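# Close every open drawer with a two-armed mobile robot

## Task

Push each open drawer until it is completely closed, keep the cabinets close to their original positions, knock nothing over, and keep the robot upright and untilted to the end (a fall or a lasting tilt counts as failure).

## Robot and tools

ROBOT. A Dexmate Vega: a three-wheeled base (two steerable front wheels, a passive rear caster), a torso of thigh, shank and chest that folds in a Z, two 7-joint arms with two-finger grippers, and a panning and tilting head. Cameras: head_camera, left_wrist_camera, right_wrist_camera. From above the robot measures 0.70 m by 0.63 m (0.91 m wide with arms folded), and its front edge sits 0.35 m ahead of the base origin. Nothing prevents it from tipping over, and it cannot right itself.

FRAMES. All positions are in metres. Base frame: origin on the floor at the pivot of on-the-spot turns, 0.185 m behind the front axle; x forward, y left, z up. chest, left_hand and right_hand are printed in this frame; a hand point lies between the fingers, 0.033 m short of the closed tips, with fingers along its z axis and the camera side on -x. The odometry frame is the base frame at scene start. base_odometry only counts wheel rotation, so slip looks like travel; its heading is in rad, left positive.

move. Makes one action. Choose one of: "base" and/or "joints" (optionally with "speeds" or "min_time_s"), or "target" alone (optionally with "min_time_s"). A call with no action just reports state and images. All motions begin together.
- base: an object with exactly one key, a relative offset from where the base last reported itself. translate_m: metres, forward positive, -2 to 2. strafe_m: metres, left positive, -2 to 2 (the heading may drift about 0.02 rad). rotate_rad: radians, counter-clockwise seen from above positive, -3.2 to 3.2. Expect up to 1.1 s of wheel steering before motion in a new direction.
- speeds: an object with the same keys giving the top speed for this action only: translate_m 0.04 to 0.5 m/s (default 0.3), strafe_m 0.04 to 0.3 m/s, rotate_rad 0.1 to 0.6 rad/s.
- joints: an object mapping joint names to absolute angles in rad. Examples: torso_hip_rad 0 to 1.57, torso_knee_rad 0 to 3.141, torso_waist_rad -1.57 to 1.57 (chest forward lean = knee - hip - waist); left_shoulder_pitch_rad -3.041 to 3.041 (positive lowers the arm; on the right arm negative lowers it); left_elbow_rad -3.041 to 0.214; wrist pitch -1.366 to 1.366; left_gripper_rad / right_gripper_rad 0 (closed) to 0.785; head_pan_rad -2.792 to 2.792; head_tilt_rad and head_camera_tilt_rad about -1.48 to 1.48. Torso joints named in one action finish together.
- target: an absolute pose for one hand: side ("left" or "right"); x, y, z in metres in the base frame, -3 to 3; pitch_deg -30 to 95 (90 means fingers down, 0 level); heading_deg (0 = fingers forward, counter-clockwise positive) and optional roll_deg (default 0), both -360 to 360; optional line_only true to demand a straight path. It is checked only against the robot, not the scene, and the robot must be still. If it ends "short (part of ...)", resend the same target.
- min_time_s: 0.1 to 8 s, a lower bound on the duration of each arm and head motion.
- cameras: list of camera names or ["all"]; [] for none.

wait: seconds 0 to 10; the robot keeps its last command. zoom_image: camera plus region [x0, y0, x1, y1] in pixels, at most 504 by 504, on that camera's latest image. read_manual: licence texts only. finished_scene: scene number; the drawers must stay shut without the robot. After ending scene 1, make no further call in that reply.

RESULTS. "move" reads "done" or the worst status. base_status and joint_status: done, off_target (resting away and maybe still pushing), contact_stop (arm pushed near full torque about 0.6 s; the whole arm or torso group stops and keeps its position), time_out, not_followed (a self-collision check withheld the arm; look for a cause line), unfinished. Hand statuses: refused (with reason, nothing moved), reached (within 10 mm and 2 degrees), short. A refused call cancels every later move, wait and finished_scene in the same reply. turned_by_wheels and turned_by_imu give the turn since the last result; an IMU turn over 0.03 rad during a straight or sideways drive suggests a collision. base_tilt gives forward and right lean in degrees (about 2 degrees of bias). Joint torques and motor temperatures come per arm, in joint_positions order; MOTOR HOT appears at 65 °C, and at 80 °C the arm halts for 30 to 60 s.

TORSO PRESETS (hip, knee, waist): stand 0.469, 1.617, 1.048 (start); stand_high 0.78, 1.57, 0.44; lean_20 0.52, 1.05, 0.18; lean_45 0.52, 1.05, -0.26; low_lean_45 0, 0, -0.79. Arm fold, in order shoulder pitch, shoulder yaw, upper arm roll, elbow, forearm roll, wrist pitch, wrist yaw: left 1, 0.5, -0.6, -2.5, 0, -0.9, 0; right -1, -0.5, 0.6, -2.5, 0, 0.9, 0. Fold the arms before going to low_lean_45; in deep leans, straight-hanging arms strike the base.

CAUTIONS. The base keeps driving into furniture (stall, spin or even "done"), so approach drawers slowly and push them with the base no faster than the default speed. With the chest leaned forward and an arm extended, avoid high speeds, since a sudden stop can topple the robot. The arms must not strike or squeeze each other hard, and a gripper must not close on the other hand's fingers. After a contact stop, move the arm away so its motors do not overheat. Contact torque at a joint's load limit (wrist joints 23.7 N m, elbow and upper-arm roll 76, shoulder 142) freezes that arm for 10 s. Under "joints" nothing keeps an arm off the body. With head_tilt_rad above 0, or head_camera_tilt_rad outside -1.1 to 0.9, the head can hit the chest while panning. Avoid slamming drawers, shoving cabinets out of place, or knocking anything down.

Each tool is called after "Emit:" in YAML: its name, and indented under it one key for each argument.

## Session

Emit:
move:

Emit:
move:
  joints: {"head_pan_rad": 1.2, "head_camera_tilt_rad": 0.25}
  cameras: ["head_camera"]

Emit:
move:
  joints: {"head_pan_rad": 2.5}
  cameras: ["head_camera"]

Emit:
move:
  joints: {"head_pan_rad": -2.5}
  cameras: ["head_camera"]

Emit:
move:
  joints: {"head_pan_rad": -1.2}
  cameras: ["head_camera"]

Scene clock: 0.00 s.
Joint torques (N m): no reading
Motor temperatures (°C): left_arm=[27 30 30 30 34 38 35] | right_arm=[29 28 29 31 34 34 35]
base_odometry: x=+0.000 y=+0.000 heading=+0.000
turned_by_wheels: +0.000
turned_by_imu: +0.000
base_tilt: forward=+0.6 right=+0.0
base_status: not commanded
joint_positions: torso_hip_rad=+0.469 torso_knee_rad=+1.617 torso_waist_rad=+1.048 left_shoulder_pitch_rad=+2.211 left_shoulder_yaw_rad=-0.012 left_upper_arm_roll_rad=-0.018 left_elbow_rad=-1.096 left_forearm_roll_rad=+0.000 left_wrist_pitch_rad=-0.486 left_wrist_yaw_rad=+0.003 left_gripper_rad=+0.005 right_shoulder_pitch_rad=-2.205 right_shoulder_yaw_rad=+0.017 right_upper_arm_roll_rad=+0.000 right_elbow_rad=-1.113 right_forearm_roll_rad=+0.002 right_wrist_pitch_rad=+0.507 right_wrist_yaw_rad=+0.015 right_gripper_rad=+0.005 head_pan_rad=+0.000 head_tilt_rad=+0.000 head_camera_tilt_rad=+0.000
joint_status: not commanded
chest: x=-0.0111 y=+0.0000 z=+1.4155 quat_wxyz=(+0.999, +0.000, +0.050, +0.000) (m; base frame)
left_hand: x=+0.1612 y=+0.2371 z=+0.6182 quat_wxyz=(+0.408, -0.010, +0.913, +0.007) pitch_deg=+41.8 heading_deg=+1.6 roll_deg=+0.4 back=up (m; base frame)
right_hand: x=+0.1801 y=-0.2179 z=+0.6316 quat_wxyz=(+0.429, +0.006, +0.903, +0.010) pitch_deg=+39.2 heading_deg=+1.0 roll_deg=+1.7 back=up (m; base frame)
pictures: head_camera, left_wrist_camera, right_wrist_camera
Images, in order (width x height): head_camera 896x560, left_wrist_camera 672x420, right_wrist_camera 672x420.

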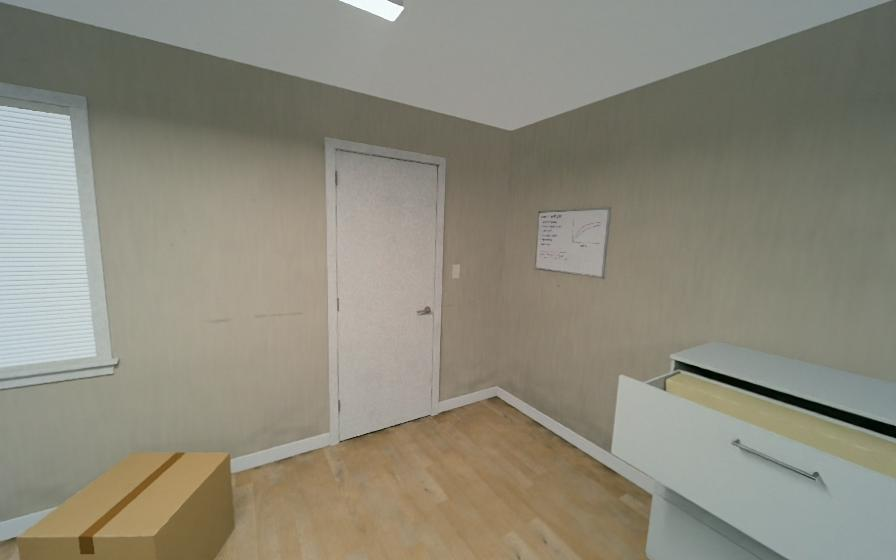

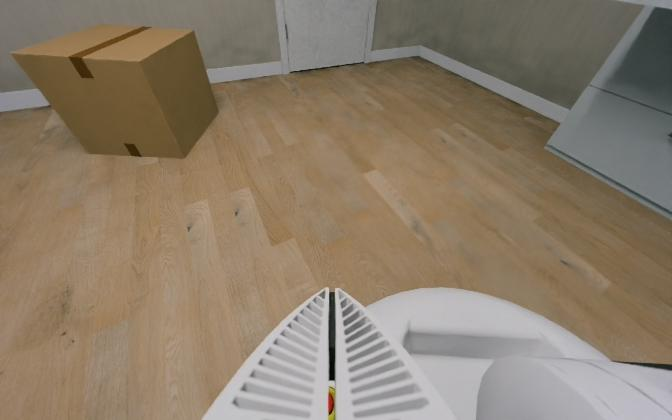

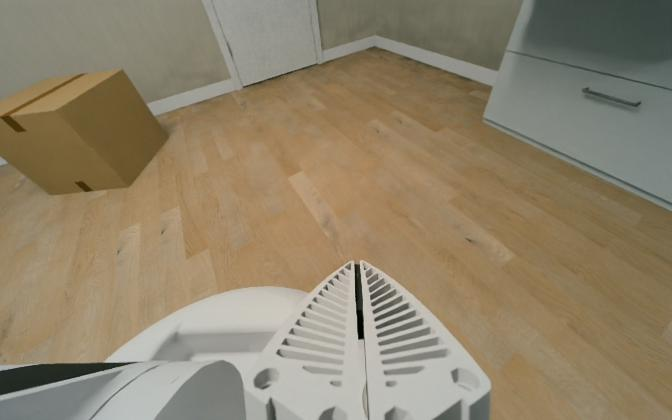

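Scene clock: 1.47 s.
Joint torques (N m): left_arm=[5.2 -0.71 0.92 -5.39 -0.34 -1.51 0.47] | right_arm=[-2.12 0.21 -1.04 -3.22 -0.08 1.22 0.17]
move: done
base_odometry: x=+0.000 y=+0.000 heading=+0.000
turned_by_wheels: +0.000
turned_by_imu: +0.000
base_tilt: forward=+0.6 right=-0.1
base_status: not commanded
joint_positions: torso_hip_rad=+0.469 torso_knee_rad=+1.617 torso_waist_rad=+1.048 left_shoulder_pitch_rad=+2.211 left_shoulder_yaw_rad=-0.012 left_upper_arm_roll_rad=-0.018 left_elbow_rad=-1.096 left_forearm_roll_rad=+0.000 left_wrist_pitch_rad=-0.486 left_wrist_yaw_rad=+0.003 left_gripper_rad=+0.005 right_shoulder_pitch_rad=-2.205 right_shoulder_yaw_rad=+0.017 right_upper_arm_roll_rad=+0.000 right_elbow_rad=-1.113 right_forearm_roll_rad=+0.002 right_wrist_pitch_rad=+0.507 right_wrist_yaw_rad=+0.015 right_gripper_rad=+0.005 head_pan_rad=+1.200 head_tilt_rad=+0.000 head_camera_tilt_rad=+0.250
joint_status: all done
chest: x=-0.0111 y=+0.0000 z=+1.4155 quat_wxyz=(+0.999, +0.000, +0.050, +0.000) (m; base frame)
left_hand: x=+0.1612 y=+0.2371 z=+0.6182 quat_wxyz=(+0.408, -0.010, +0.913, +0.007) pitch_deg=+41.8 heading_deg=+1.6 roll_deg=+0.4 back=up (m; base frame)
right_hand: x=+0.1801 y=-0.2179 z=+0.6316 quat_wxyz=(+0.429, +0.006, +0.903, +0.010) pitch_deg=+39.2 heading_deg=+1.0 roll_deg=+1.7 back=up (m; base frame)
pictures: head_camera
Images, in order (width x height): head_camera 896x560.

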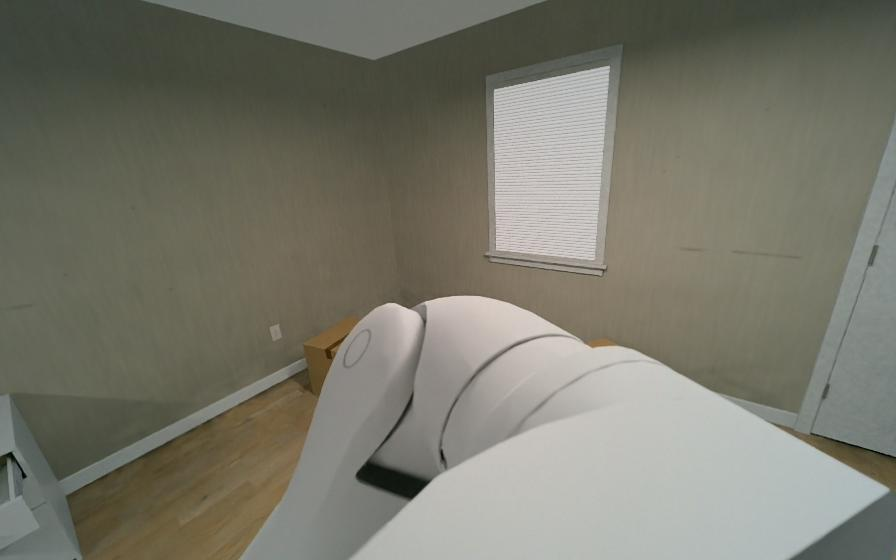

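Scene clock: 3.00 s.
Joint torques (N m): left_arm=[7.31 -0.73 0 -5.41 0.19 -1.48 0.22] | right_arm=[-3.47 1.5 -0.73 -4.8 0.03 1.73 0.15]
move: done
base_odometry: x=+0.000 y=+0.000 heading=+0.000
turned_by_wheels: +0.000
turned_by_imu: +0.000
base_tilt: forward=+0.6 right=-0.1
base_status: not commanded
joint_positions: torso_hip_rad=+0.469 torso_knee_rad=+1.617 torso_waist_rad=+1.048 left_shoulder_pitch_rad=+2.211 left_shoulder_yaw_rad=-0.012 left_upper_arm_roll_rad=-0.018 left_elbow_rad=-1.096 left_forearm_roll_rad=+0.000 left_wrist_pitch_rad=-0.486 left_wrist_yaw_rad=+0.003 left_gripper_rad=+0.005 right_shoulder_pitch_rad=-2.205 right_shoulder_yaw_rad=+0.017 right_upper_arm_roll_rad=+0.000 right_elbow_rad=-1.113 right_forearm_roll_rad=+0.002 right_wrist_pitch_rad=+0.507 right_wrist_yaw_rad=+0.015 right_gripper_rad=+0.005 head_pan_rad=+2.500 head_tilt_rad=+0.000 head_camera_tilt_rad=+0.250
joint_status: all done
chest: x=-0.0111 y=+0.0000 z=+1.4155 quat_wxyz=(+0.999, +0.000, +0.050, +0.000) (m; base frame)
left_hand: x=+0.1612 y=+0.2371 z=+0.6182 quat_wxyz=(+0.408, -0.010, +0.913, +0.007) pitch_deg=+41.8 heading_deg=+1.6 roll_deg=+0.4 back=up (m; base frame)
right_hand: x=+0.1801 y=-0.2179 z=+0.6316 quat_wxyz=(+0.429, +0.006, +0.903, +0.010) pitch_deg=+39.2 heading_deg=+1.0 roll_deg=+1.7 back=up (m; base frame)
pictures: head_camera
Images, in order (width x height): head_camera 896x560.

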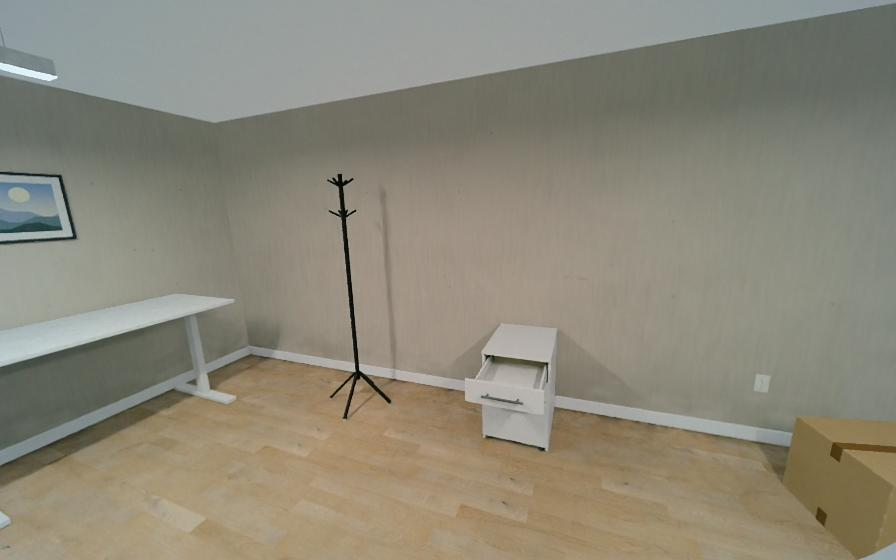

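Scene clock: 7.00 s.
Joint torques (N m): left_arm=[6.12 -2.3 -0.74 -3.28 -0.56 -2.63 0.08] | right_arm=[-2.84 0.96 -0.65 -3.64 -0.07 1.41 0.12]
move: done
base_odometry: x=+0.000 y=+0.000 heading=+0.000
turned_by_wheels: +0.000
turned_by_imu: +0.001
base_tilt: forward=+0.6 right=-0.1
base_status: not commanded
joint_positions: torso_hip_rad=+0.469 torso_knee_rad=+1.617 torso_waist_rad=+1.048 left_shoulder_pitch_rad=+2.211 left_shoulder_yaw_rad=-0.012 left_upper_arm_roll_rad=-0.018 left_elbow_rad=-1.096 left_forearm_roll_rad=+0.000 left_wrist_pitch_rad=-0.486 left_wrist_yaw_rad=+0.003 left_gripper_rad=+0.005 right_shoulder_pitch_rad=-2.205 right_shoulder_yaw_rad=+0.017 right_upper_arm_roll_rad=+0.000 right_elbow_rad=-1.113 right_forearm_roll_rad=+0.002 right_wrist_pitch_rad=+0.507 right_wrist_yaw_rad=+0.015 right_gripper_rad=+0.005 head_pan_rad=-2.500 head_tilt_rad=+0.000 head_camera_tilt_rad=+0.250
joint_status: all done
chest: x=-0.0111 y=+0.0000 z=+1.4155 quat_wxyz=(+0.999, +0.000, +0.050, +0.000) (m; base frame)
left_hand: x=+0.1612 y=+0.2371 z=+0.6182 quat_wxyz=(+0.408, -0.010, +0.913, +0.007) pitch_deg=+41.8 heading_deg=+1.6 roll_deg=+0.4 back=up (m; base frame)
right_hand: x=+0.1801 y=-0.2179 z=+0.6316 quat_wxyz=(+0.429, +0.006, +0.903, +0.010) pitch_deg=+39.2 heading_deg=+1.0 roll_deg=+1.7 back=up (m; base frame)
pictures: head_camera
Images, in order (width x height): head_camera 896x560.

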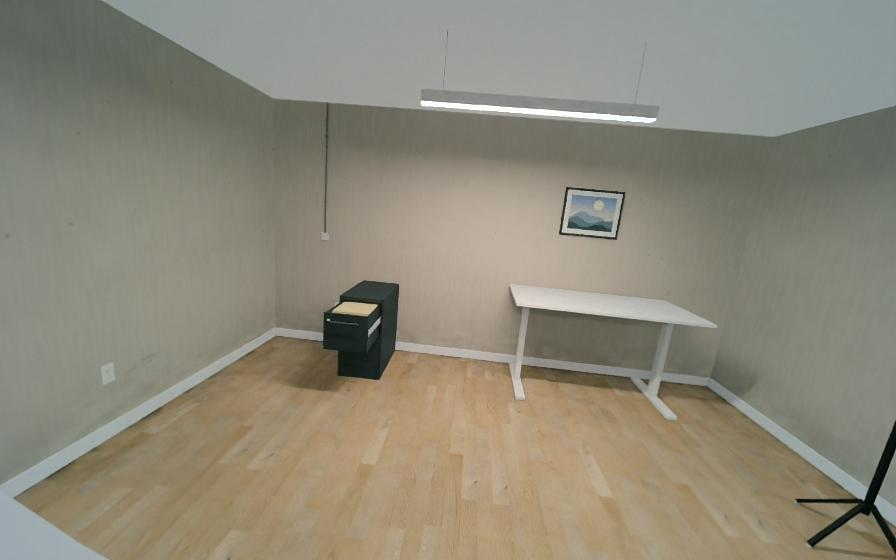

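Scene clock: 8.53 s.
Joint torques (N m): left_arm=[5.78 -0.9 1.68 -3.98 -0.72 -1.43 -0.19] | right_arm=[-3.11 0.59 -0.94 -3.55 0.01 1.79 0.14]
move: done
base_odometry: x=+0.000 y=+0.000 heading=+0.000
turned_by_wheels: +0.000
turned_by_imu: +0.000
base_tilt: forward=+0.7 right=-0.1
base_status: not commanded
joint_positions: torso_hip_rad=+0.469 torso_knee_rad=+1.617 torso_waist_rad=+1.048 left_shoulder_pitch_rad=+2.211 left_shoulder_yaw_rad=-0.012 left_upper_arm_roll_rad=-0.018 left_elbow_rad=-1.096 left_forearm_roll_rad=+0.000 left_wrist_pitch_rad=-0.486 left_wrist_yaw_rad=+0.003 left_gripper_rad=+0.005 right_shoulder_pitch_rad=-2.205 right_shoulder_yaw_rad=+0.017 right_upper_arm_roll_rad=+0.000 right_elbow_rad=-1.113 right_forearm_roll_rad=+0.002 right_wrist_pitch_rad=+0.507 right_wrist_yaw_rad=+0.015 right_gripper_rad=+0.005 head_pan_rad=-1.200 head_tilt_rad=+0.000 head_camera_tilt_rad=+0.250
joint_status: all done
chest: x=-0.0111 y=+0.0000 z=+1.4155 quat_wxyz=(+0.999, +0.000, +0.050, +0.000) (m; base frame)
left_hand: x=+0.1612 y=+0.2371 z=+0.6182 quat_wxyz=(+0.408, -0.010, +0.913, +0.007) pitch_deg=+41.8 heading_deg=+1.6 roll_deg=+0.4 back=up (m; base frame)
right_hand: x=+0.1801 y=-0.2179 z=+0.6316 quat_wxyz=(+0.429, +0.006, +0.903, +0.010) pitch_deg=+39.2 heading_deg=+1.0 roll_deg=+1.7 back=up (m; base frame)
pictures: head_camera
Images, in order (width x height): head_camera 896x560.

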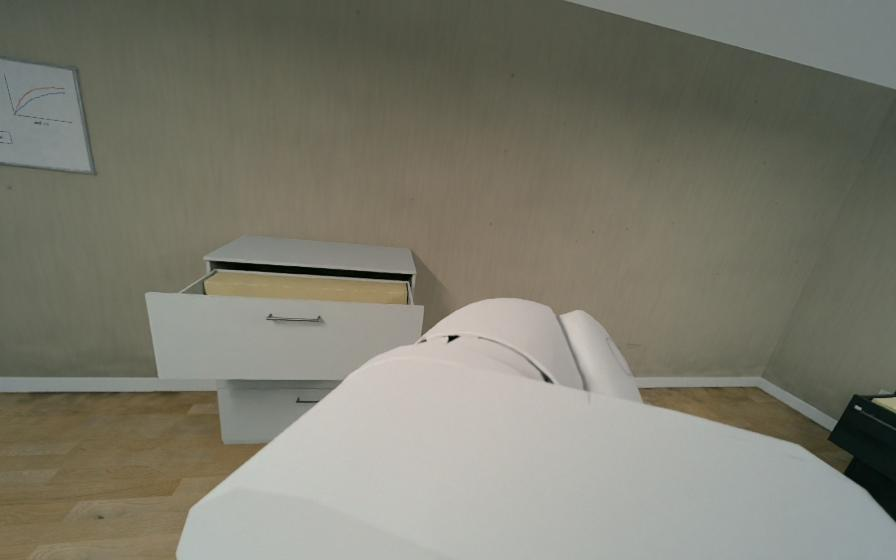

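Emit:
move:
  base: {"rotate_rad": -0.996}
  joints: {"torso_hip_rad": 0.0, "torso_knee_rad": 0.3, "torso_waist_rad": -0.2, "left_shoulder_pitch_rad": 0.973, "left_elbow_rad": -1.963, "left_wrist_pitch_rad": 0.49, "right_shoulder_pitch_rad": -1.6, "right_elbow_rad": -2.2, "right_wrist_pitch_rad": 0.9, "head_pan_rad": 0.0, "head_camera_tilt_rad": 0.0}

Emit:
move:
  base: {"translate_m": 0.35}
  cameras: ["head_camera", "left_wrist_camera"]

Scene clock: 37.20 s.
Joint torques (N m): left_arm=[-14.18 -0.31 2.25 -16.39 -0.01 -2.66 -0.15] | right_arm=[9.66 0.36 -0.79 -10.76 0 1.26 0.24]
move: done
base_odometry: x=+0.001 y=+0.000 heading=-0.997
turned_by_wheels: -0.997
turned_by_imu: -0.977
base_tilt: forward=+0.6 right=-0.1
base_status: done
joint_positions: torso_hip_rad=+0.000 torso_knee_rad=+0.300 torso_waist_rad=-0.200 left_shoulder_pitch_rad=+0.976 left_shoulder_yaw_rad=-0.012 left_upper_arm_roll_rad=-0.018 left_elbow_rad=-1.961 left_forearm_roll_rad=+0.000 left_wrist_pitch_rad=+0.488 left_wrist_yaw_rad=+0.003 left_gripper_rad=+0.005 right_shoulder_pitch_rad=-1.601 right_shoulder_yaw_rad=+0.017 right_upper_arm_roll_rad=+0.000 right_elbow_rad=-2.199 right_forearm_roll_rad=+0.002 right_wrist_pitch_rad=+0.899 right_wrist_yaw_rad=+0.015 right_gripper_rad=+0.005 head_pan_rad=+0.000 head_tilt_rad=+0.000 head_camera_tilt_rad=+0.000
joint_status: all done
chest: x=-0.0375 y=+0.0000 z=+1.0177 quat_wxyz=(+0.969, +0.000, +0.247, +0.000) (m; base frame)
left_hand: x=+0.6929 y=+0.2399 z=+0.7966 quat_wxyz=(+0.706, -0.012, +0.708, +0.002) pitch_deg=+0.2 heading_deg=+1.1 roll_deg=-0.8 back=up (m; base frame)
right_hand: x=+0.3353 y=-0.2294 z=+1.0185 quat_wxyz=(+0.959, +0.002, +0.283, +0.000) pitch_deg=-57.1 heading_deg=-0.5 roll_deg=+0.5 back=up (m; base frame)
pictures: none

Scene clock: 40.17 s.
Joint torques (N m): left_arm=[-14.19 -0.97 1.23 -14.45 0.77 -1.62 -0.07] | right_arm=[9.26 -0.05 -0.73 -12.36 -0.06 1.09 0.28]
move: done
base_odometry: x=+0.192 y=-0.293 heading=-0.998
turned_by_wheels: -0.001
turned_by_imu: +0.000
base_tilt: forward=+0.7 right=-0.1
base_status: done
joint_positions: torso_hip_rad=+0.000 torso_knee_rad=+0.300 torso_waist_rad=-0.200 left_shoulder_pitch_rad=+0.973 left_shoulder_yaw_rad=-0.012 left_upper_arm_roll_rad=-0.018 left_elbow_rad=-1.963 left_forearm_roll_rad=+0.000 left_wrist_pitch_rad=+0.490 left_wrist_yaw_rad=+0.003 left_gripper_rad=+0.005 right_shoulder_pitch_rad=-1.600 right_shoulder_yaw_rad=+0.017 right_upper_arm_roll_rad=+0.000 right_elbow_rad=-2.200 right_forearm_roll_rad=+0.002 right_wrist_pitch_rad=+0.900 right_wrist_yaw_rad=+0.015 right_gripper_rad=+0.005 head_pan_rad=+0.000 head_tilt_rad=+0.000 head_camera_tilt_rad=+0.000
joint_status: not commanded
chest: x=-0.0374 y=+0.0000 z=+1.0177 quat_wxyz=(+0.969, +0.000, +0.247, +0.000) (m; base frame)
left_hand: x=+0.6933 y=+0.2399 z=+0.7990 quat_wxyz=(+0.707, -0.012, +0.707, +0.002) pitch_deg=+0.1 heading_deg=+1.1 roll_deg=-0.8 back=up (m; base frame)
right_hand: x=+0.3348 y=-0.2294 z=+1.0193 quat_wxyz=(+0.959, +0.002, +0.282, +0.000) pitch_deg=-57.2 heading_deg=-0.5 roll_deg=+0.5 back=up (m; base frame)
pictures: head_camera, left_wrist_camera
Images, in order (width x height): head_camera 896x560, left_wrist_camera 672x420.

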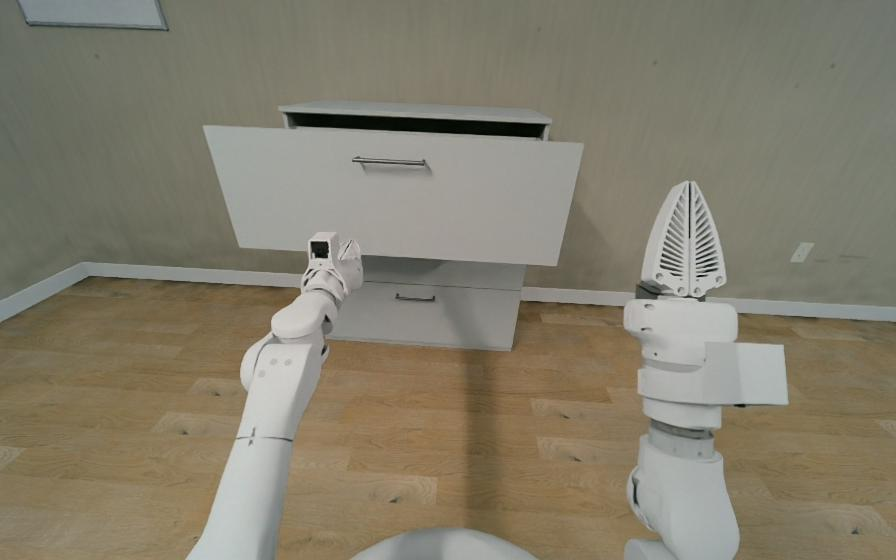

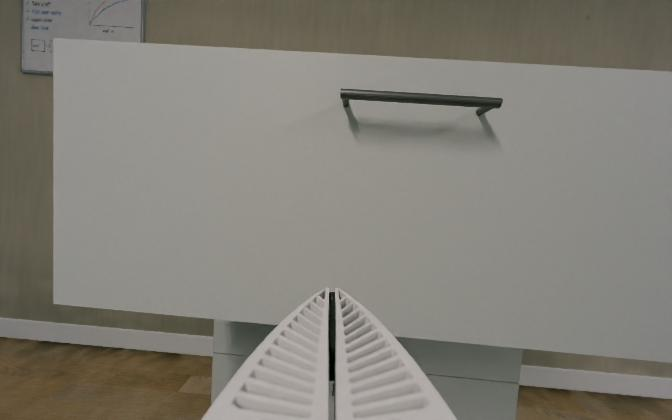

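Emit:
move:
  base: {"translate_m": 0.48}
  speeds: {"translate_m": 0.16}
  cameras: ["head_camera"]

Scene clock: 55.93 s.
Joint torques (N m): left_arm=[-15.11 -2.6 -0.15 -13.48 -0.21 -3.09 0.31] | right_arm=[8.87 0.7 -0.56 -9.34 -0.12 1.8 -0.06]
move: done
base_odometry: x=+0.453 y=-0.696 heading=-0.998
turned_by_wheels: +0.000
turned_by_imu: +0.001
base_tilt: forward=+0.6 right=+0.0
base_status: done
joint_positions: torso_hip_rad=+0.000 torso_knee_rad=+0.300 torso_waist_rad=-0.200 left_shoulder_pitch_rad=+0.973 left_shoulder_yaw_rad=-0.012 left_upper_arm_roll_rad=-0.018 left_elbow_rad=-1.963 left_forearm_roll_rad=+0.000 left_wrist_pitch_rad=+0.490 left_wrist_yaw_rad=+0.003 left_gripper_rad=+0.005 right_shoulder_pitch_rad=-1.600 right_shoulder_yaw_rad=+0.017 right_upper_arm_roll_rad=+0.000 right_elbow_rad=-2.200 right_forearm_roll_rad=+0.002 right_wrist_pitch_rad=+0.900 right_wrist_yaw_rad=+0.015 right_gripper_rad=+0.005 head_pan_rad=+0.000 head_tilt_rad=+0.000 head_camera_tilt_rad=+0.000
joint_status: not commanded
chest: x=-0.0375 y=+0.0000 z=+1.0177 quat_wxyz=(+0.969, +0.000, +0.247, +0.000) (m; base frame)
left_hand: x=+0.6933 y=+0.2399 z=+0.7990 quat_wxyz=(+0.707, -0.012, +0.707, +0.002) pitch_deg=+0.1 heading_deg=+1.1 roll_deg=-0.8 back=up (m; base frame)
right_hand: x=+0.3348 y=-0.2294 z=+1.0194 quat_wxyz=(+0.959, +0.002, +0.282, +0.000) pitch_deg=-57.2 heading_deg=-0.5 roll_deg=+0.5 back=up (m; base frame)
pictures: head_camera
Images, in order (width x height): head_camera 896x560.

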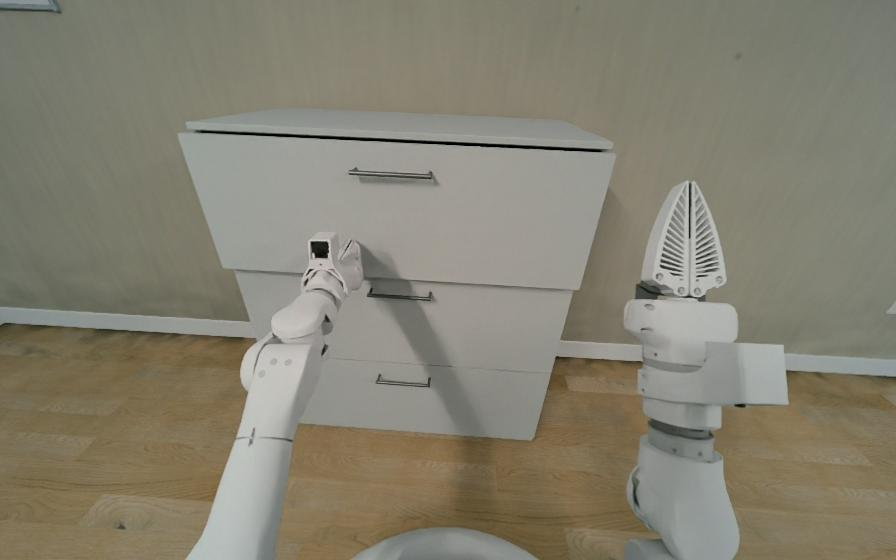

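Emit:
move:
  base: {"translate_m": 0.065}
  speeds: {"translate_m": 0.1}
  cameras: ["head_camera", "left_wrist_camera"]

Emit:
zoom_image:
  camera: "head_camera"
  region: [160, 90, 640, 330]

Scene clock: 63.60 s.
Joint torques (N m): left_arm=[-25.28 -0.87 2.28 -7.88 0.25 -3.33 -1.07] | right_arm=[6.95 1.19 -0.59 -10.71 -0.08 1.24 0.09]
move: done
base_odometry: x=+0.488 y=-0.750 heading=-0.998
turned_by_wheels: +0.000
turned_by_imu: +0.002
base_tilt: forward=+0.6 right=-0.1
base_status: done
joint_positions: torso_hip_rad=+0.000 torso_knee_rad=+0.300 torso_waist_rad=-0.200 left_shoulder_pitch_rad=+0.974 left_shoulder_yaw_rad=-0.012 left_upper_arm_roll_rad=-0.018 left_elbow_rad=-1.963 left_forearm_roll_rad=+0.000 left_wrist_pitch_rad=+0.491 left_wrist_yaw_rad=+0.003 left_gripper_rad=+0.005 right_shoulder_pitch_rad=-1.600 right_shoulder_yaw_rad=+0.017 right_upper_arm_roll_rad=+0.000 right_elbow_rad=-2.200 right_forearm_roll_rad=+0.002 right_wrist_pitch_rad=+0.900 right_wrist_yaw_rad=+0.015 right_gripper_rad=+0.005 head_pan_rad=+0.000 head_tilt_rad=+0.000 head_camera_tilt_rad=+0.000
joint_status: not commanded
chest: x=-0.0378 y=+0.0000 z=+1.0177 quat_wxyz=(+0.969, +0.000, +0.247, +0.000) (m; base frame)
left_hand: x=+0.6929 y=+0.2401 z=+0.7991 quat_wxyz=(+0.707, -0.012, +0.707, +0.002) pitch_deg=+0.1 heading_deg=+1.2 roll_deg=-0.8 back=up (m; base frame)
right_hand: x=+0.3344 y=-0.2294 z=+1.0196 quat_wxyz=(+0.959, +0.002, +0.282, +0.000) pitch_deg=-57.3 heading_deg=-0.5 roll_deg=+0.5 back=up (m; base frame)
pictures: head_camera, left_wrist_camera
Images, in order (width x height): head_camera 896x560, left_wrist_camera 672x420.

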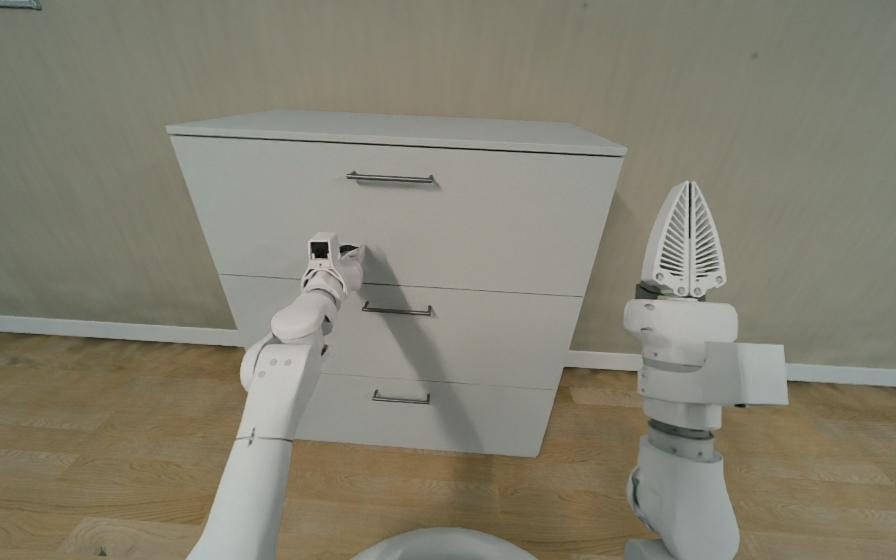

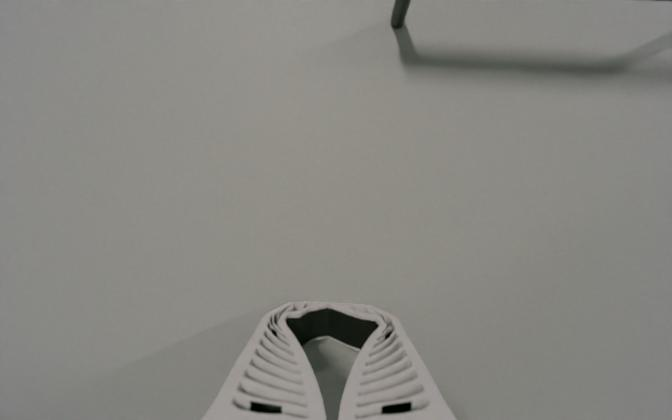

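Scaled by 1.050 from the camera's 896x560 image, which has a finer 960x600 frame.

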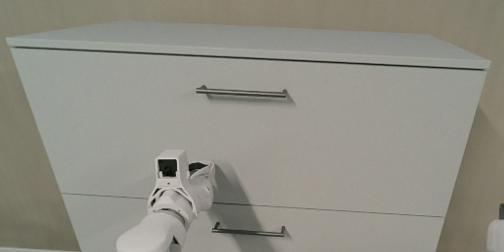

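Emit:
move:
  base: {"translate_m": -0.25}

Emit:
move:
  base: {"rotate_rad": -1.652}
  joints: {"left_shoulder_pitch_rad": 1.0504, "left_elbow_rad": -1.4012, "left_wrist_pitch_rad": 0.1508}

Emit:
move:
  base: {"translate_m": 1.6}
  speeds: {"translate_m": 0.5}
  cameras: ["head_camera", "left_wrist_camera"]

Emit:
zoom_image:
  camera: "head_camera"
  region: [200, 60, 600, 380]

Scene clock: 95.33 s.
Joint torques (N m): left_arm=[-15.08 -1.47 4.22 -13.35 -0.23 -2.98 -0.7] | right_arm=[9.01 1.56 -0.85 -11.59 -0.11 1 0.19]
move: done
base_odometry: x=+0.352 y=-0.540 heading=-0.998
turned_by_wheels: +0.000
turned_by_imu: +0.000
base_tilt: forward=+0.7 right=+0.0
base_status: done
joint_positions: torso_hip_rad=+0.000 torso_knee_rad=+0.300 torso_waist_rad=-0.200 left_shoulder_pitch_rad=+0.973 left_shoulder_yaw_rad=-0.012 left_upper_arm_roll_rad=-0.018 left_elbow_rad=-1.963 left_forearm_roll_rad=+0.000 left_wrist_pitch_rad=+0.490 left_wrist_yaw_rad=+0.003 left_gripper_rad=+0.005 right_shoulder_pitch_rad=-1.600 right_shoulder_yaw_rad=+0.017 right_upper_arm_roll_rad=+0.000 right_elbow_rad=-2.200 right_forearm_roll_rad=+0.002 right_wrist_pitch_rad=+0.900 right_wrist_yaw_rad=+0.015 right_gripper_rad=+0.005 head_pan_rad=+0.000 head_tilt_rad=+0.000 head_camera_tilt_rad=+0.000
joint_status: not commanded
chest: x=-0.0375 y=+0.0000 z=+1.0177 quat_wxyz=(+0.969, +0.000, +0.247, +0.000) (m; base frame)
left_hand: x=+0.6933 y=+0.2401 z=+0.7990 quat_wxyz=(+0.707, -0.012, +0.707, +0.002) pitch_deg=+0.1 heading_deg=+1.2 roll_deg=-0.8 back=up (m; base frame)
right_hand: x=+0.3347 y=-0.2294 z=+1.0194 quat_wxyz=(+0.959, +0.002, +0.282, +0.000) pitch_deg=-57.2 heading_deg=-0.5 roll_deg=+0.5 back=up (m; base frame)
pictures: none

Scene clock: 99.67 s.
Joint torques (N m): left_arm=[-6.37 0.73 3.43 -13.11 -0.58 -2.96 -0.07] | right_arm=[9.72 0.73 -0.52 -11.11 -0.05 0.9 0.09]
move: done
base_odometry: x=+0.353 y=-0.542 heading=-2.653
turned_by_wheels: -1.655
turned_by_imu: -1.623
base_tilt: forward=+0.6 right=-0.1
base_status: done
joint_positions: torso_hip_rad=+0.000 torso_knee_rad=+0.300 torso_waist_rad=-0.200 left_shoulder_pitch_rad=+1.050 left_shoulder_yaw_rad=-0.012 left_upper_arm_roll_rad=-0.018 left_elbow_rad=-1.403 left_forearm_roll_rad=+0.000 left_wrist_pitch_rad=+0.152 left_wrist_yaw_rad=+0.003 left_gripper_rad=+0.005 right_shoulder_pitch_rad=-1.600 right_shoulder_yaw_rad=+0.017 right_upper_arm_roll_rad=+0.000 right_elbow_rad=-2.200 right_forearm_roll_rad=+0.002 right_wrist_pitch_rad=+0.900 right_wrist_yaw_rad=+0.015 right_gripper_rad=+0.005 head_pan_rad=+0.000 head_tilt_rad=+0.000 head_camera_tilt_rad=+0.000
joint_status: all done
chest: x=-0.0375 y=+0.0000 z=+1.0177 quat_wxyz=(+0.969, +0.000, +0.247, +0.000) (m; base frame)
left_hand: x=+0.6563 y=+0.2369 z=+0.5098 quat_wxyz=(+0.594, -0.012, +0.805, +0.002) pitch_deg=+17.2 heading_deg=+1.0 roll_deg=-0.7 back=up (m; base frame)
right_hand: x=+0.3347 y=-0.2294 z=+1.0194 quat_wxyz=(+0.959, +0.002, +0.282, +0.000) pitch_deg=-57.2 heading_deg=-0.5 roll_deg=+0.5 back=up (m; base frame)
pictures: none

Scene clock: 105.27 s.
Joint torques (N m): left_arm=[-7.4 -0.23 4.25 -13.45 -0.4 -2.95 0.01] | right_arm=[8.36 0.22 -0.78 -11.31 -0.12 1.45 -0.06]
move: done
base_odometry: x=-1.057 y=-1.297 heading=-2.654
turned_by_wheels: -0.001
turned_by_imu: +0.001
base_tilt: forward=+0.6 right=-0.1
base_status: done
joint_positions: torso_hip_rad=+0.000 torso_knee_rad=+0.300 torso_waist_rad=-0.200 left_shoulder_pitch_rad=+1.050 left_shoulder_yaw_rad=-0.012 left_upper_arm_roll_rad=-0.018 left_elbow_rad=-1.401 left_forearm_roll_rad=+0.000 left_wrist_pitch_rad=+0.151 left_wrist_yaw_rad=+0.003 left_gripper_rad=+0.005 right_shoulder_pitch_rad=-1.600 right_shoulder_yaw_rad=+0.017 right_upper_arm_roll_rad=+0.000 right_elbow_rad=-2.200 right_forearm_roll_rad=+0.002 right_wrist_pitch_rad=+0.900 right_wrist_yaw_rad=+0.015 right_gripper_rad=+0.005 head_pan_rad=+0.000 head_tilt_rad=+0.000 head_camera_tilt_rad=+0.000
joint_status: not commanded
chest: x=-0.0374 y=+0.0000 z=+1.0177 quat_wxyz=(+0.969, +0.000, +0.247, +0.000) (m; base frame)
left_hand: x=+0.6560 y=+0.2369 z=+0.5090 quat_wxyz=(+0.593, -0.012, +0.805, +0.002) pitch_deg=+17.2 heading_deg=+1.0 roll_deg=-0.7 back=up (m; base frame)
right_hand: x=+0.3348 y=-0.2294 z=+1.0194 quat_wxyz=(+0.959, +0.002, +0.282, +0.000) pitch_deg=-57.2 heading_deg=-0.5 roll_deg=+0.5 back=up (m; base frame)
pictures: head_camera, left_wrist_camera
Images, in order (width x height): head_camera 896x560, left_wrist_camera 672x420.

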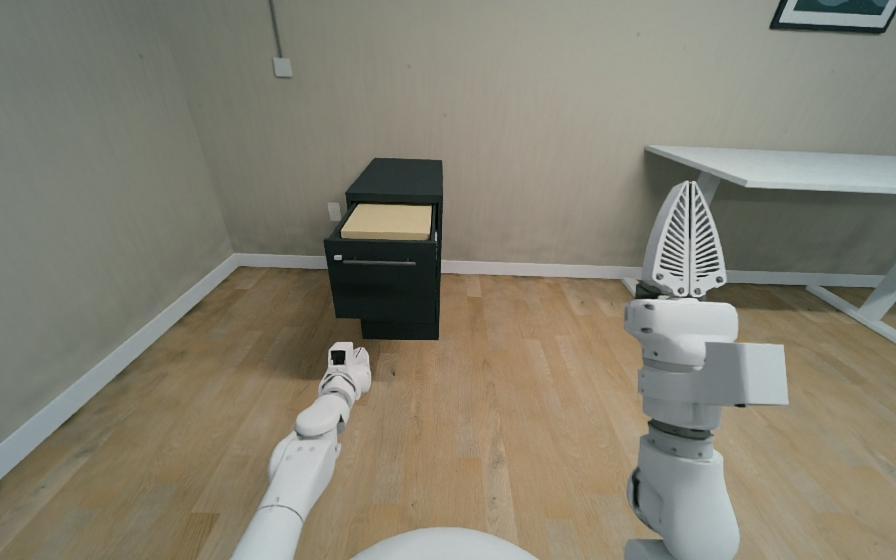

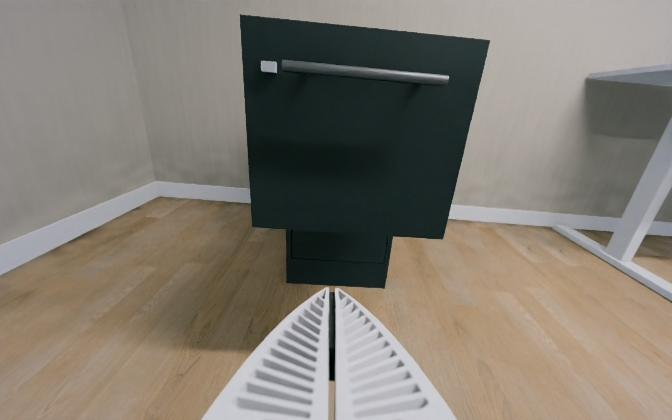

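Scaled by 1.260 from the camera's 896x560 image, which has a finer 960x600 frame.

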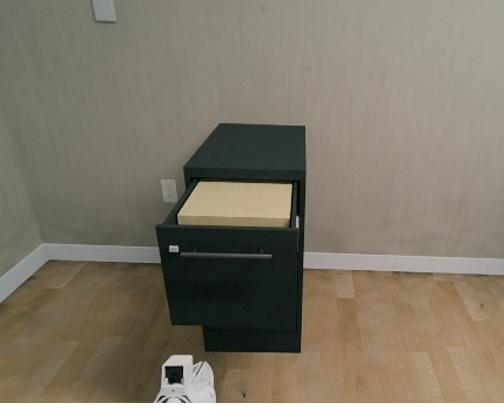

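Emit:
move:
  base: {"translate_m": 0.63}
  speeds: {"translate_m": 0.17}
  cameras: ["head_camera", "left_wrist_camera"]

Emit:
zoom_image:
  camera: "head_camera"
  region: [240, 120, 520, 440]

Scene clock: 125.83 s.
Joint torques (N m): left_arm=[-29.11 3.21 0.83 -20.26 -0.52 -5.4 0.04] | right_arm=[8.75 0.17 -0.99 -10.68 -0.1 0.95 0.11]
move: done
base_odometry: x=-1.613 y=-1.593 heading=-2.653
turned_by_wheels: +0.000
turned_by_imu: +0.002
base_tilt: forward=+0.6 right=+0.0
base_status: done
joint_positions: torso_hip_rad=+0.000 torso_knee_rad=+0.300 torso_waist_rad=-0.200 left_shoulder_pitch_rad=+1.051 left_shoulder_yaw_rad=-0.012 left_upper_arm_roll_rad=-0.018 left_elbow_rad=-1.401 left_forearm_roll_rad=+0.000 left_wrist_pitch_rad=+0.152 left_wrist_yaw_rad=+0.003 left_gripper_rad=+0.005 right_shoulder_pitch_rad=-1.600 right_shoulder_yaw_rad=+0.017 right_upper_arm_roll_rad=+0.000 right_elbow_rad=-2.200 right_forearm_roll_rad=+0.002 right_wrist_pitch_rad=+0.900 right_wrist_yaw_rad=+0.015 right_gripper_rad=+0.005 head_pan_rad=+0.000 head_tilt_rad=+0.000 head_camera_tilt_rad=+0.000
joint_status: not commanded
chest: x=-0.0376 y=+0.0000 z=+1.0177 quat_wxyz=(+0.969, +0.000, +0.247, +0.000) (m; base frame)
left_hand: x=+0.6552 y=+0.2369 z=+0.5077 quat_wxyz=(+0.592, -0.012, +0.806, +0.002) pitch_deg=+17.4 heading_deg=+1.0 roll_deg=-0.7 back=up (m; base frame)
right_hand: x=+0.3347 y=-0.2294 z=+1.0194 quat_wxyz=(+0.959, +0.002, +0.282, +0.000) pitch_deg=-57.3 heading_deg=-0.5 roll_deg=+0.5 back=up (m; base frame)
pictures: head_camera, left_wrist_camera
Images, in order (width x height): head_camera 896x560, left_wrist_camera 672x420.

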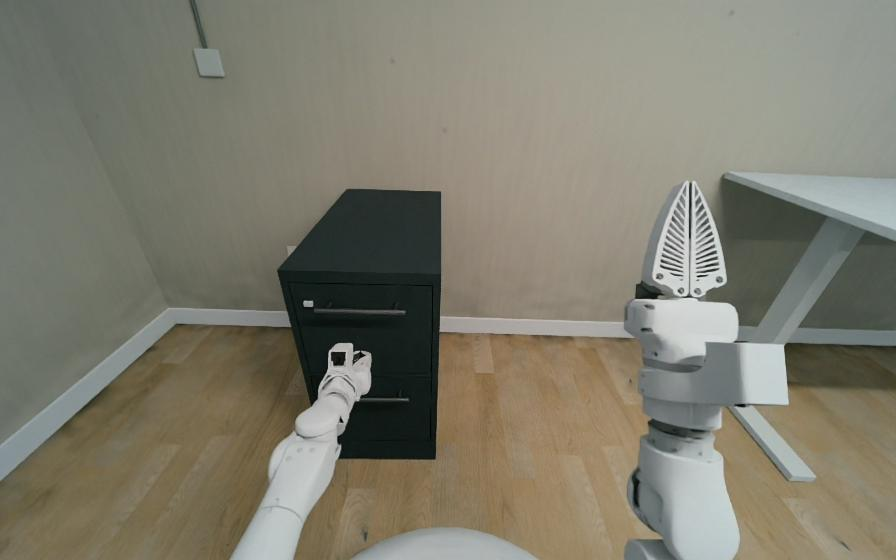

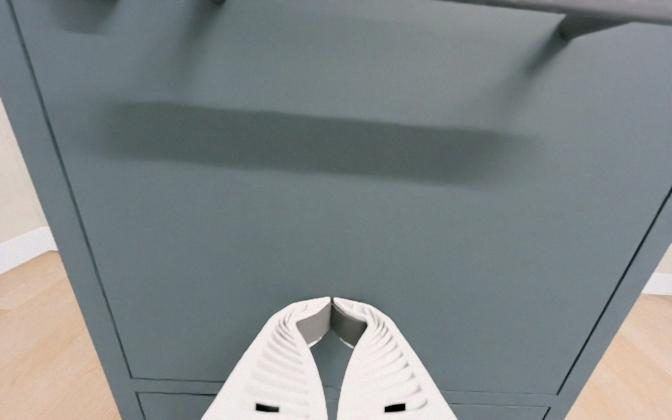

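Scaled by 1.575 from the camera's 896x560 image, which has a finer 960x600 frame.

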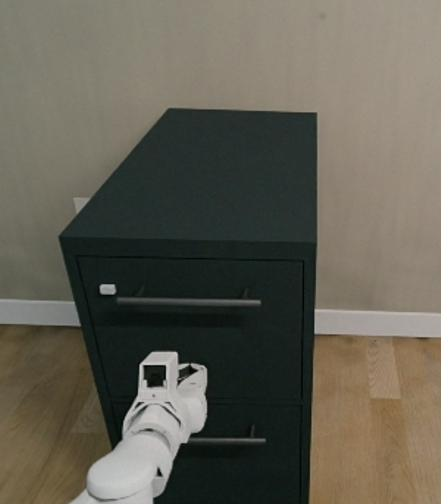

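Emit:
move:
  base: {"translate_m": -0.2}

Emit:
move:
  base: {"rotate_rad": -2.463}
  joints: {"left_shoulder_pitch_rad": 1.036}

Emit:
move:
  base: {"translate_m": 2.0}
  speeds: {"translate_m": 0.5}

Emit:
move:
  base: {"translate_m": 0.3}

Emit:
move:
  base: {"rotate_rad": 0.896}
  cameras: ["head_camera", "left_wrist_camera"]

Emit:
zoom_image:
  camera: "head_camera"
  region: [240, 120, 560, 440]

Scene clock: 172.47 s.
Joint torques (N m): left_arm=[-15.14 0.4 2.59 -14.23 -0.73 -2.8 0.02] | right_arm=[7.65 0.23 -0.96 -11.39 -0.06 1.16 0.11]
Motor temperatures (°C): left_arm=[32 30 30 33 34 41 35] | right_arm=[29 28 29 33 34 35 35]
move: done
base_odometry: x=-1.437 y=-1.499 heading=-2.654
turned_by_wheels: -0.001
turned_by_imu: +0.000
base_tilt: forward=+0.6 right=-0.1
base_status: done
joint_positions: torso_hip_rad=+0.000 torso_knee_rad=+0.300 torso_waist_rad=-0.200 left_shoulder_pitch_rad=+1.051 left_shoulder_yaw_rad=-0.012 left_upper_arm_roll_rad=-0.018 left_elbow_rad=-1.401 left_forearm_roll_rad=+0.000 left_wrist_pitch_rad=+0.151 left_wrist_yaw_rad=+0.003 left_gripper_rad=+0.005 right_shoulder_pitch_rad=-1.600 right_shoulder_yaw_rad=+0.017 right_upper_arm_roll_rad=+0.000 right_elbow_rad=-2.200 right_forearm_roll_rad=+0.002 right_wrist_pitch_rad=+0.900 right_wrist_yaw_rad=+0.015 right_gripper_rad=+0.005 head_pan_rad=+0.000 head_tilt_rad=+0.000 head_camera_tilt_rad=+0.000
joint_status: not commanded
chest: x=-0.0375 y=+0.0000 z=+1.0177 quat_wxyz=(+0.969, +0.000, +0.247, +0.000) (m; base frame)
left_hand: x=+0.6558 y=+0.2369 z=+0.5088 quat_wxyz=(+0.593, -0.012, +0.805, +0.002) pitch_deg=+17.2 heading_deg=+1.0 roll_deg=-0.7 back=up (m; base frame)
right_hand: x=+0.3347 y=-0.2294 z=+1.0194 quat_wxyz=(+0.959, +0.002, +0.282, +0.000) pitch_deg=-57.2 heading_deg=-0.5 roll_deg=+0.5 back=up (m; base frame)
pictures: none

Scene clock: 178.13 s.
Joint torques (N m): left_arm=[-13.32 0.94 0.74 -15.69 -0.29 -3.89 0] | right_arm=[8.92 0.15 -0.93 -11.88 -0.13 1.19 0.04]
move: done
base_odometry: x=-1.439 y=-1.500 heading=+1.162
turned_by_wheels: -2.467
turned_by_imu: -2.419
base_tilt: forward=+0.6 right=-0.1
base_status: done
joint_positions: torso_hip_rad=+0.000 torso_knee_rad=+0.300 torso_waist_rad=-0.200 left_shoulder_pitch_rad=+1.036 left_shoulder_yaw_rad=-0.012 left_upper_arm_roll_rad=-0.018 left_elbow_rad=-1.401 left_forearm_roll_rad=+0.000 left_wrist_pitch_rad=+0.151 left_wrist_yaw_rad=+0.003 left_gripper_rad=+0.005 right_shoulder_pitch_rad=-1.600 right_shoulder_yaw_rad=+0.017 right_upper_arm_roll_rad=+0.000 right_elbow_rad=-2.200 right_forearm_roll_rad=+0.002 right_wrist_pitch_rad=+0.900 right_wrist_yaw_rad=+0.015 right_gripper_rad=+0.005 head_pan_rad=+0.000 head_tilt_rad=+0.000 head_camera_tilt_rad=+0.000
joint_status: all done
chest: x=-0.0375 y=+0.0000 z=+1.0177 quat_wxyz=(+0.969, +0.000, +0.247, +0.000) (m; base frame)
left_hand: x=+0.6631 y=+0.2369 z=+0.5188 quat_wxyz=(+0.599, -0.012, +0.801, +0.002) pitch_deg=+16.4 heading_deg=+1.0 roll_deg=-0.7 back=up (m; base frame)
right_hand: x=+0.3347 y=-0.2294 z=+1.0194 quat_wxyz=(+0.959, +0.002, +0.282, +0.000) pitch_deg=-57.2 heading_deg=-0.5 roll_deg=+0.5 back=up (m; base frame)
pictures: none

Scene clock: 184.53 s.
Joint torques (N m): left_arm=[-11.96 -0.12 2.25 -12.74 -0.09 -2.31 -0.54] | right_arm=[8.58 1.18 -0.66 -10.18 -0.07 1.16 0.17]
move: done
base_odometry: x=-0.649 y=+0.338 heading=+1.162
turned_by_wheels: +0.000
turned_by_imu: +0.001
base_tilt: forward=+0.6 right=+0.0
base_status: done
joint_positions: torso_hip_rad=+0.000 torso_knee_rad=+0.300 torso_waist_rad=-0.200 left_shoulder_pitch_rad=+1.036 left_shoulder_yaw_rad=-0.012 left_upper_arm_roll_rad=-0.018 left_elbow_rad=-1.401 left_forearm_roll_rad=+0.000 left_wrist_pitch_rad=+0.151 left_wrist_yaw_rad=+0.003 left_gripper_rad=+0.005 right_shoulder_pitch_rad=-1.600 right_shoulder_yaw_rad=+0.017 right_upper_arm_roll_rad=+0.000 right_elbow_rad=-2.200 right_forearm_roll_rad=+0.002 right_wrist_pitch_rad=+0.900 right_wrist_yaw_rad=+0.015 right_gripper_rad=+0.005 head_pan_rad=+0.000 head_tilt_rad=+0.000 head_camera_tilt_rad=+0.000
joint_status: not commanded
chest: x=-0.0374 y=+0.0000 z=+1.0177 quat_wxyz=(+0.969, +0.000, +0.247, +0.000) (m; base frame)
left_hand: x=+0.6631 y=+0.2369 z=+0.5188 quat_wxyz=(+0.599, -0.012, +0.801, +0.002) pitch_deg=+16.4 heading_deg=+1.0 roll_deg=-0.7 back=up (m; base frame)
right_hand: x=+0.3348 y=-0.2294 z=+1.0194 quat_wxyz=(+0.959, +0.002, +0.282, +0.000) pitch_deg=-57.2 heading_deg=-0.5 roll_deg=+0.5 back=up (m; base frame)
pictures: none

Scene clock: 187.10 s.
Joint torques (N m): left_arm=[-13.95 1.61 2.85 -13.9 -0.35 -2.87 -0.28] | right_arm=[8.07 0.21 -0.86 -10.72 -0.04 0.74 0.15]
move: done
base_odometry: x=-0.531 y=+0.614 heading=+1.162
turned_by_wheels: +0.000
turned_by_imu: +0.000
base_tilt: forward=+0.7 right=+0.0
base_status: done
joint_positions: torso_hip_rad=+0.000 torso_knee_rad=+0.300 torso_waist_rad=-0.200 left_shoulder_pitch_rad=+1.036 left_shoulder_yaw_rad=-0.012 left_upper_arm_roll_rad=-0.018 left_elbow_rad=-1.401 left_forearm_roll_rad=+0.000 left_wrist_pitch_rad=+0.151 left_wrist_yaw_rad=+0.003 left_gripper_rad=+0.005 right_shoulder_pitch_rad=-1.600 right_shoulder_yaw_rad=+0.017 right_upper_arm_roll_rad=+0.000 right_elbow_rad=-2.200 right_forearm_roll_rad=+0.002 right_wrist_pitch_rad=+0.900 right_wrist_yaw_rad=+0.015 right_gripper_rad=+0.005 head_pan_rad=+0.000 head_tilt_rad=+0.000 head_camera_tilt_rad=+0.000
joint_status: not commanded
chest: x=-0.0374 y=+0.0000 z=+1.0177 quat_wxyz=(+0.969, +0.000, +0.247, +0.000) (m; base frame)
left_hand: x=+0.6631 y=+0.2369 z=+0.5188 quat_wxyz=(+0.599, -0.012, +0.801, +0.002) pitch_deg=+16.4 heading_deg=+1.0 roll_deg=-0.7 back=up (m; base frame)
right_hand: x=+0.3348 y=-0.2294 z=+1.0194 quat_wxyz=(+0.959, +0.002, +0.282, +0.000) pitch_deg=-57.2 heading_deg=-0.5 roll_deg=+0.5 back=up (m; base frame)
pictures: none

Scene clock: 190.17 s.
Joint torques (N m): left_arm=[-13.36 1.61 1.21 -12.37 0.19 -2.25 -0.1] | right_arm=[8.24 1.9 -1.05 -11.41 -0.18 1.31 0.1]
move: done
base_odometry: x=-0.530 y=+0.614 heading=+2.059
turned_by_wheels: +0.897
turned_by_imu: +0.878
base_tilt: forward=+0.7 right=-0.1
base_status: done
joint_positions: torso_hip_rad=+0.000 torso_knee_rad=+0.300 torso_waist_rad=-0.200 left_shoulder_pitch_rad=+1.036 left_shoulder_yaw_rad=-0.012 left_upper_arm_roll_rad=-0.018 left_elbow_rad=-1.401 left_forearm_roll_rad=+0.000 left_wrist_pitch_rad=+0.151 left_wrist_yaw_rad=+0.003 left_gripper_rad=+0.005 right_shoulder_pitch_rad=-1.600 right_shoulder_yaw_rad=+0.017 right_upper_arm_roll_rad=+0.000 right_elbow_rad=-2.200 right_forearm_roll_rad=+0.002 right_wrist_pitch_rad=+0.900 right_wrist_yaw_rad=+0.015 right_gripper_rad=+0.005 head_pan_rad=+0.000 head_tilt_rad=+0.000 head_camera_tilt_rad=+0.000
joint_status: not commanded
chest: x=-0.0374 y=+0.0000 z=+1.0177 quat_wxyz=(+0.969, +0.000, +0.247, +0.000) (m; base frame)
left_hand: x=+0.6631 y=+0.2369 z=+0.5188 quat_wxyz=(+0.599, -0.012, +0.801, +0.002) pitch_deg=+16.4 heading_deg=+1.0 roll_deg=-0.7 back=up (m; base frame)
right_hand: x=+0.3348 y=-0.2294 z=+1.0194 quat_wxyz=(+0.959, +0.002, +0.282, +0.000) pitch_deg=-57.2 heading_deg=-0.5 roll_deg=+0.5 back=up (m; base frame)
pictures: head_camera, left_wrist_camera
Images, in order (width x height): head_camera 896x560, left_wrist_camera 672x420.

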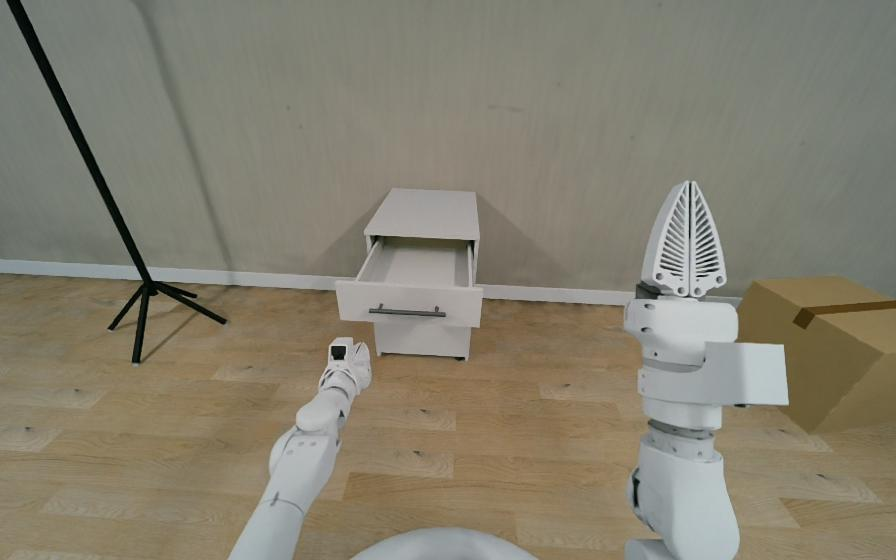

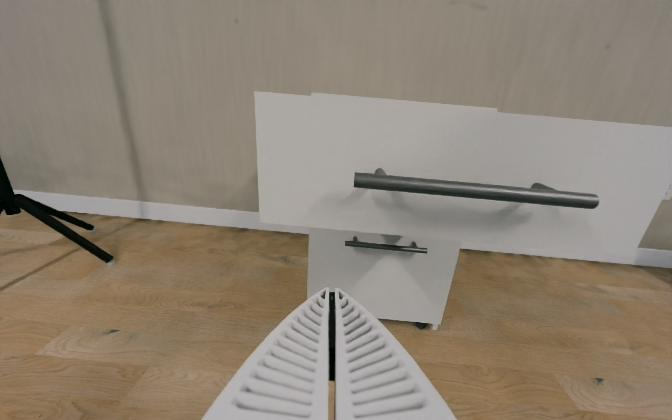

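Scaled by 1.575 from the camera's 896x560 image, which has a finer 960x600 frame.

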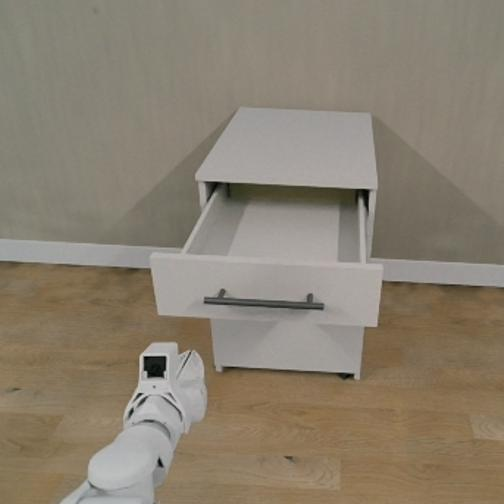

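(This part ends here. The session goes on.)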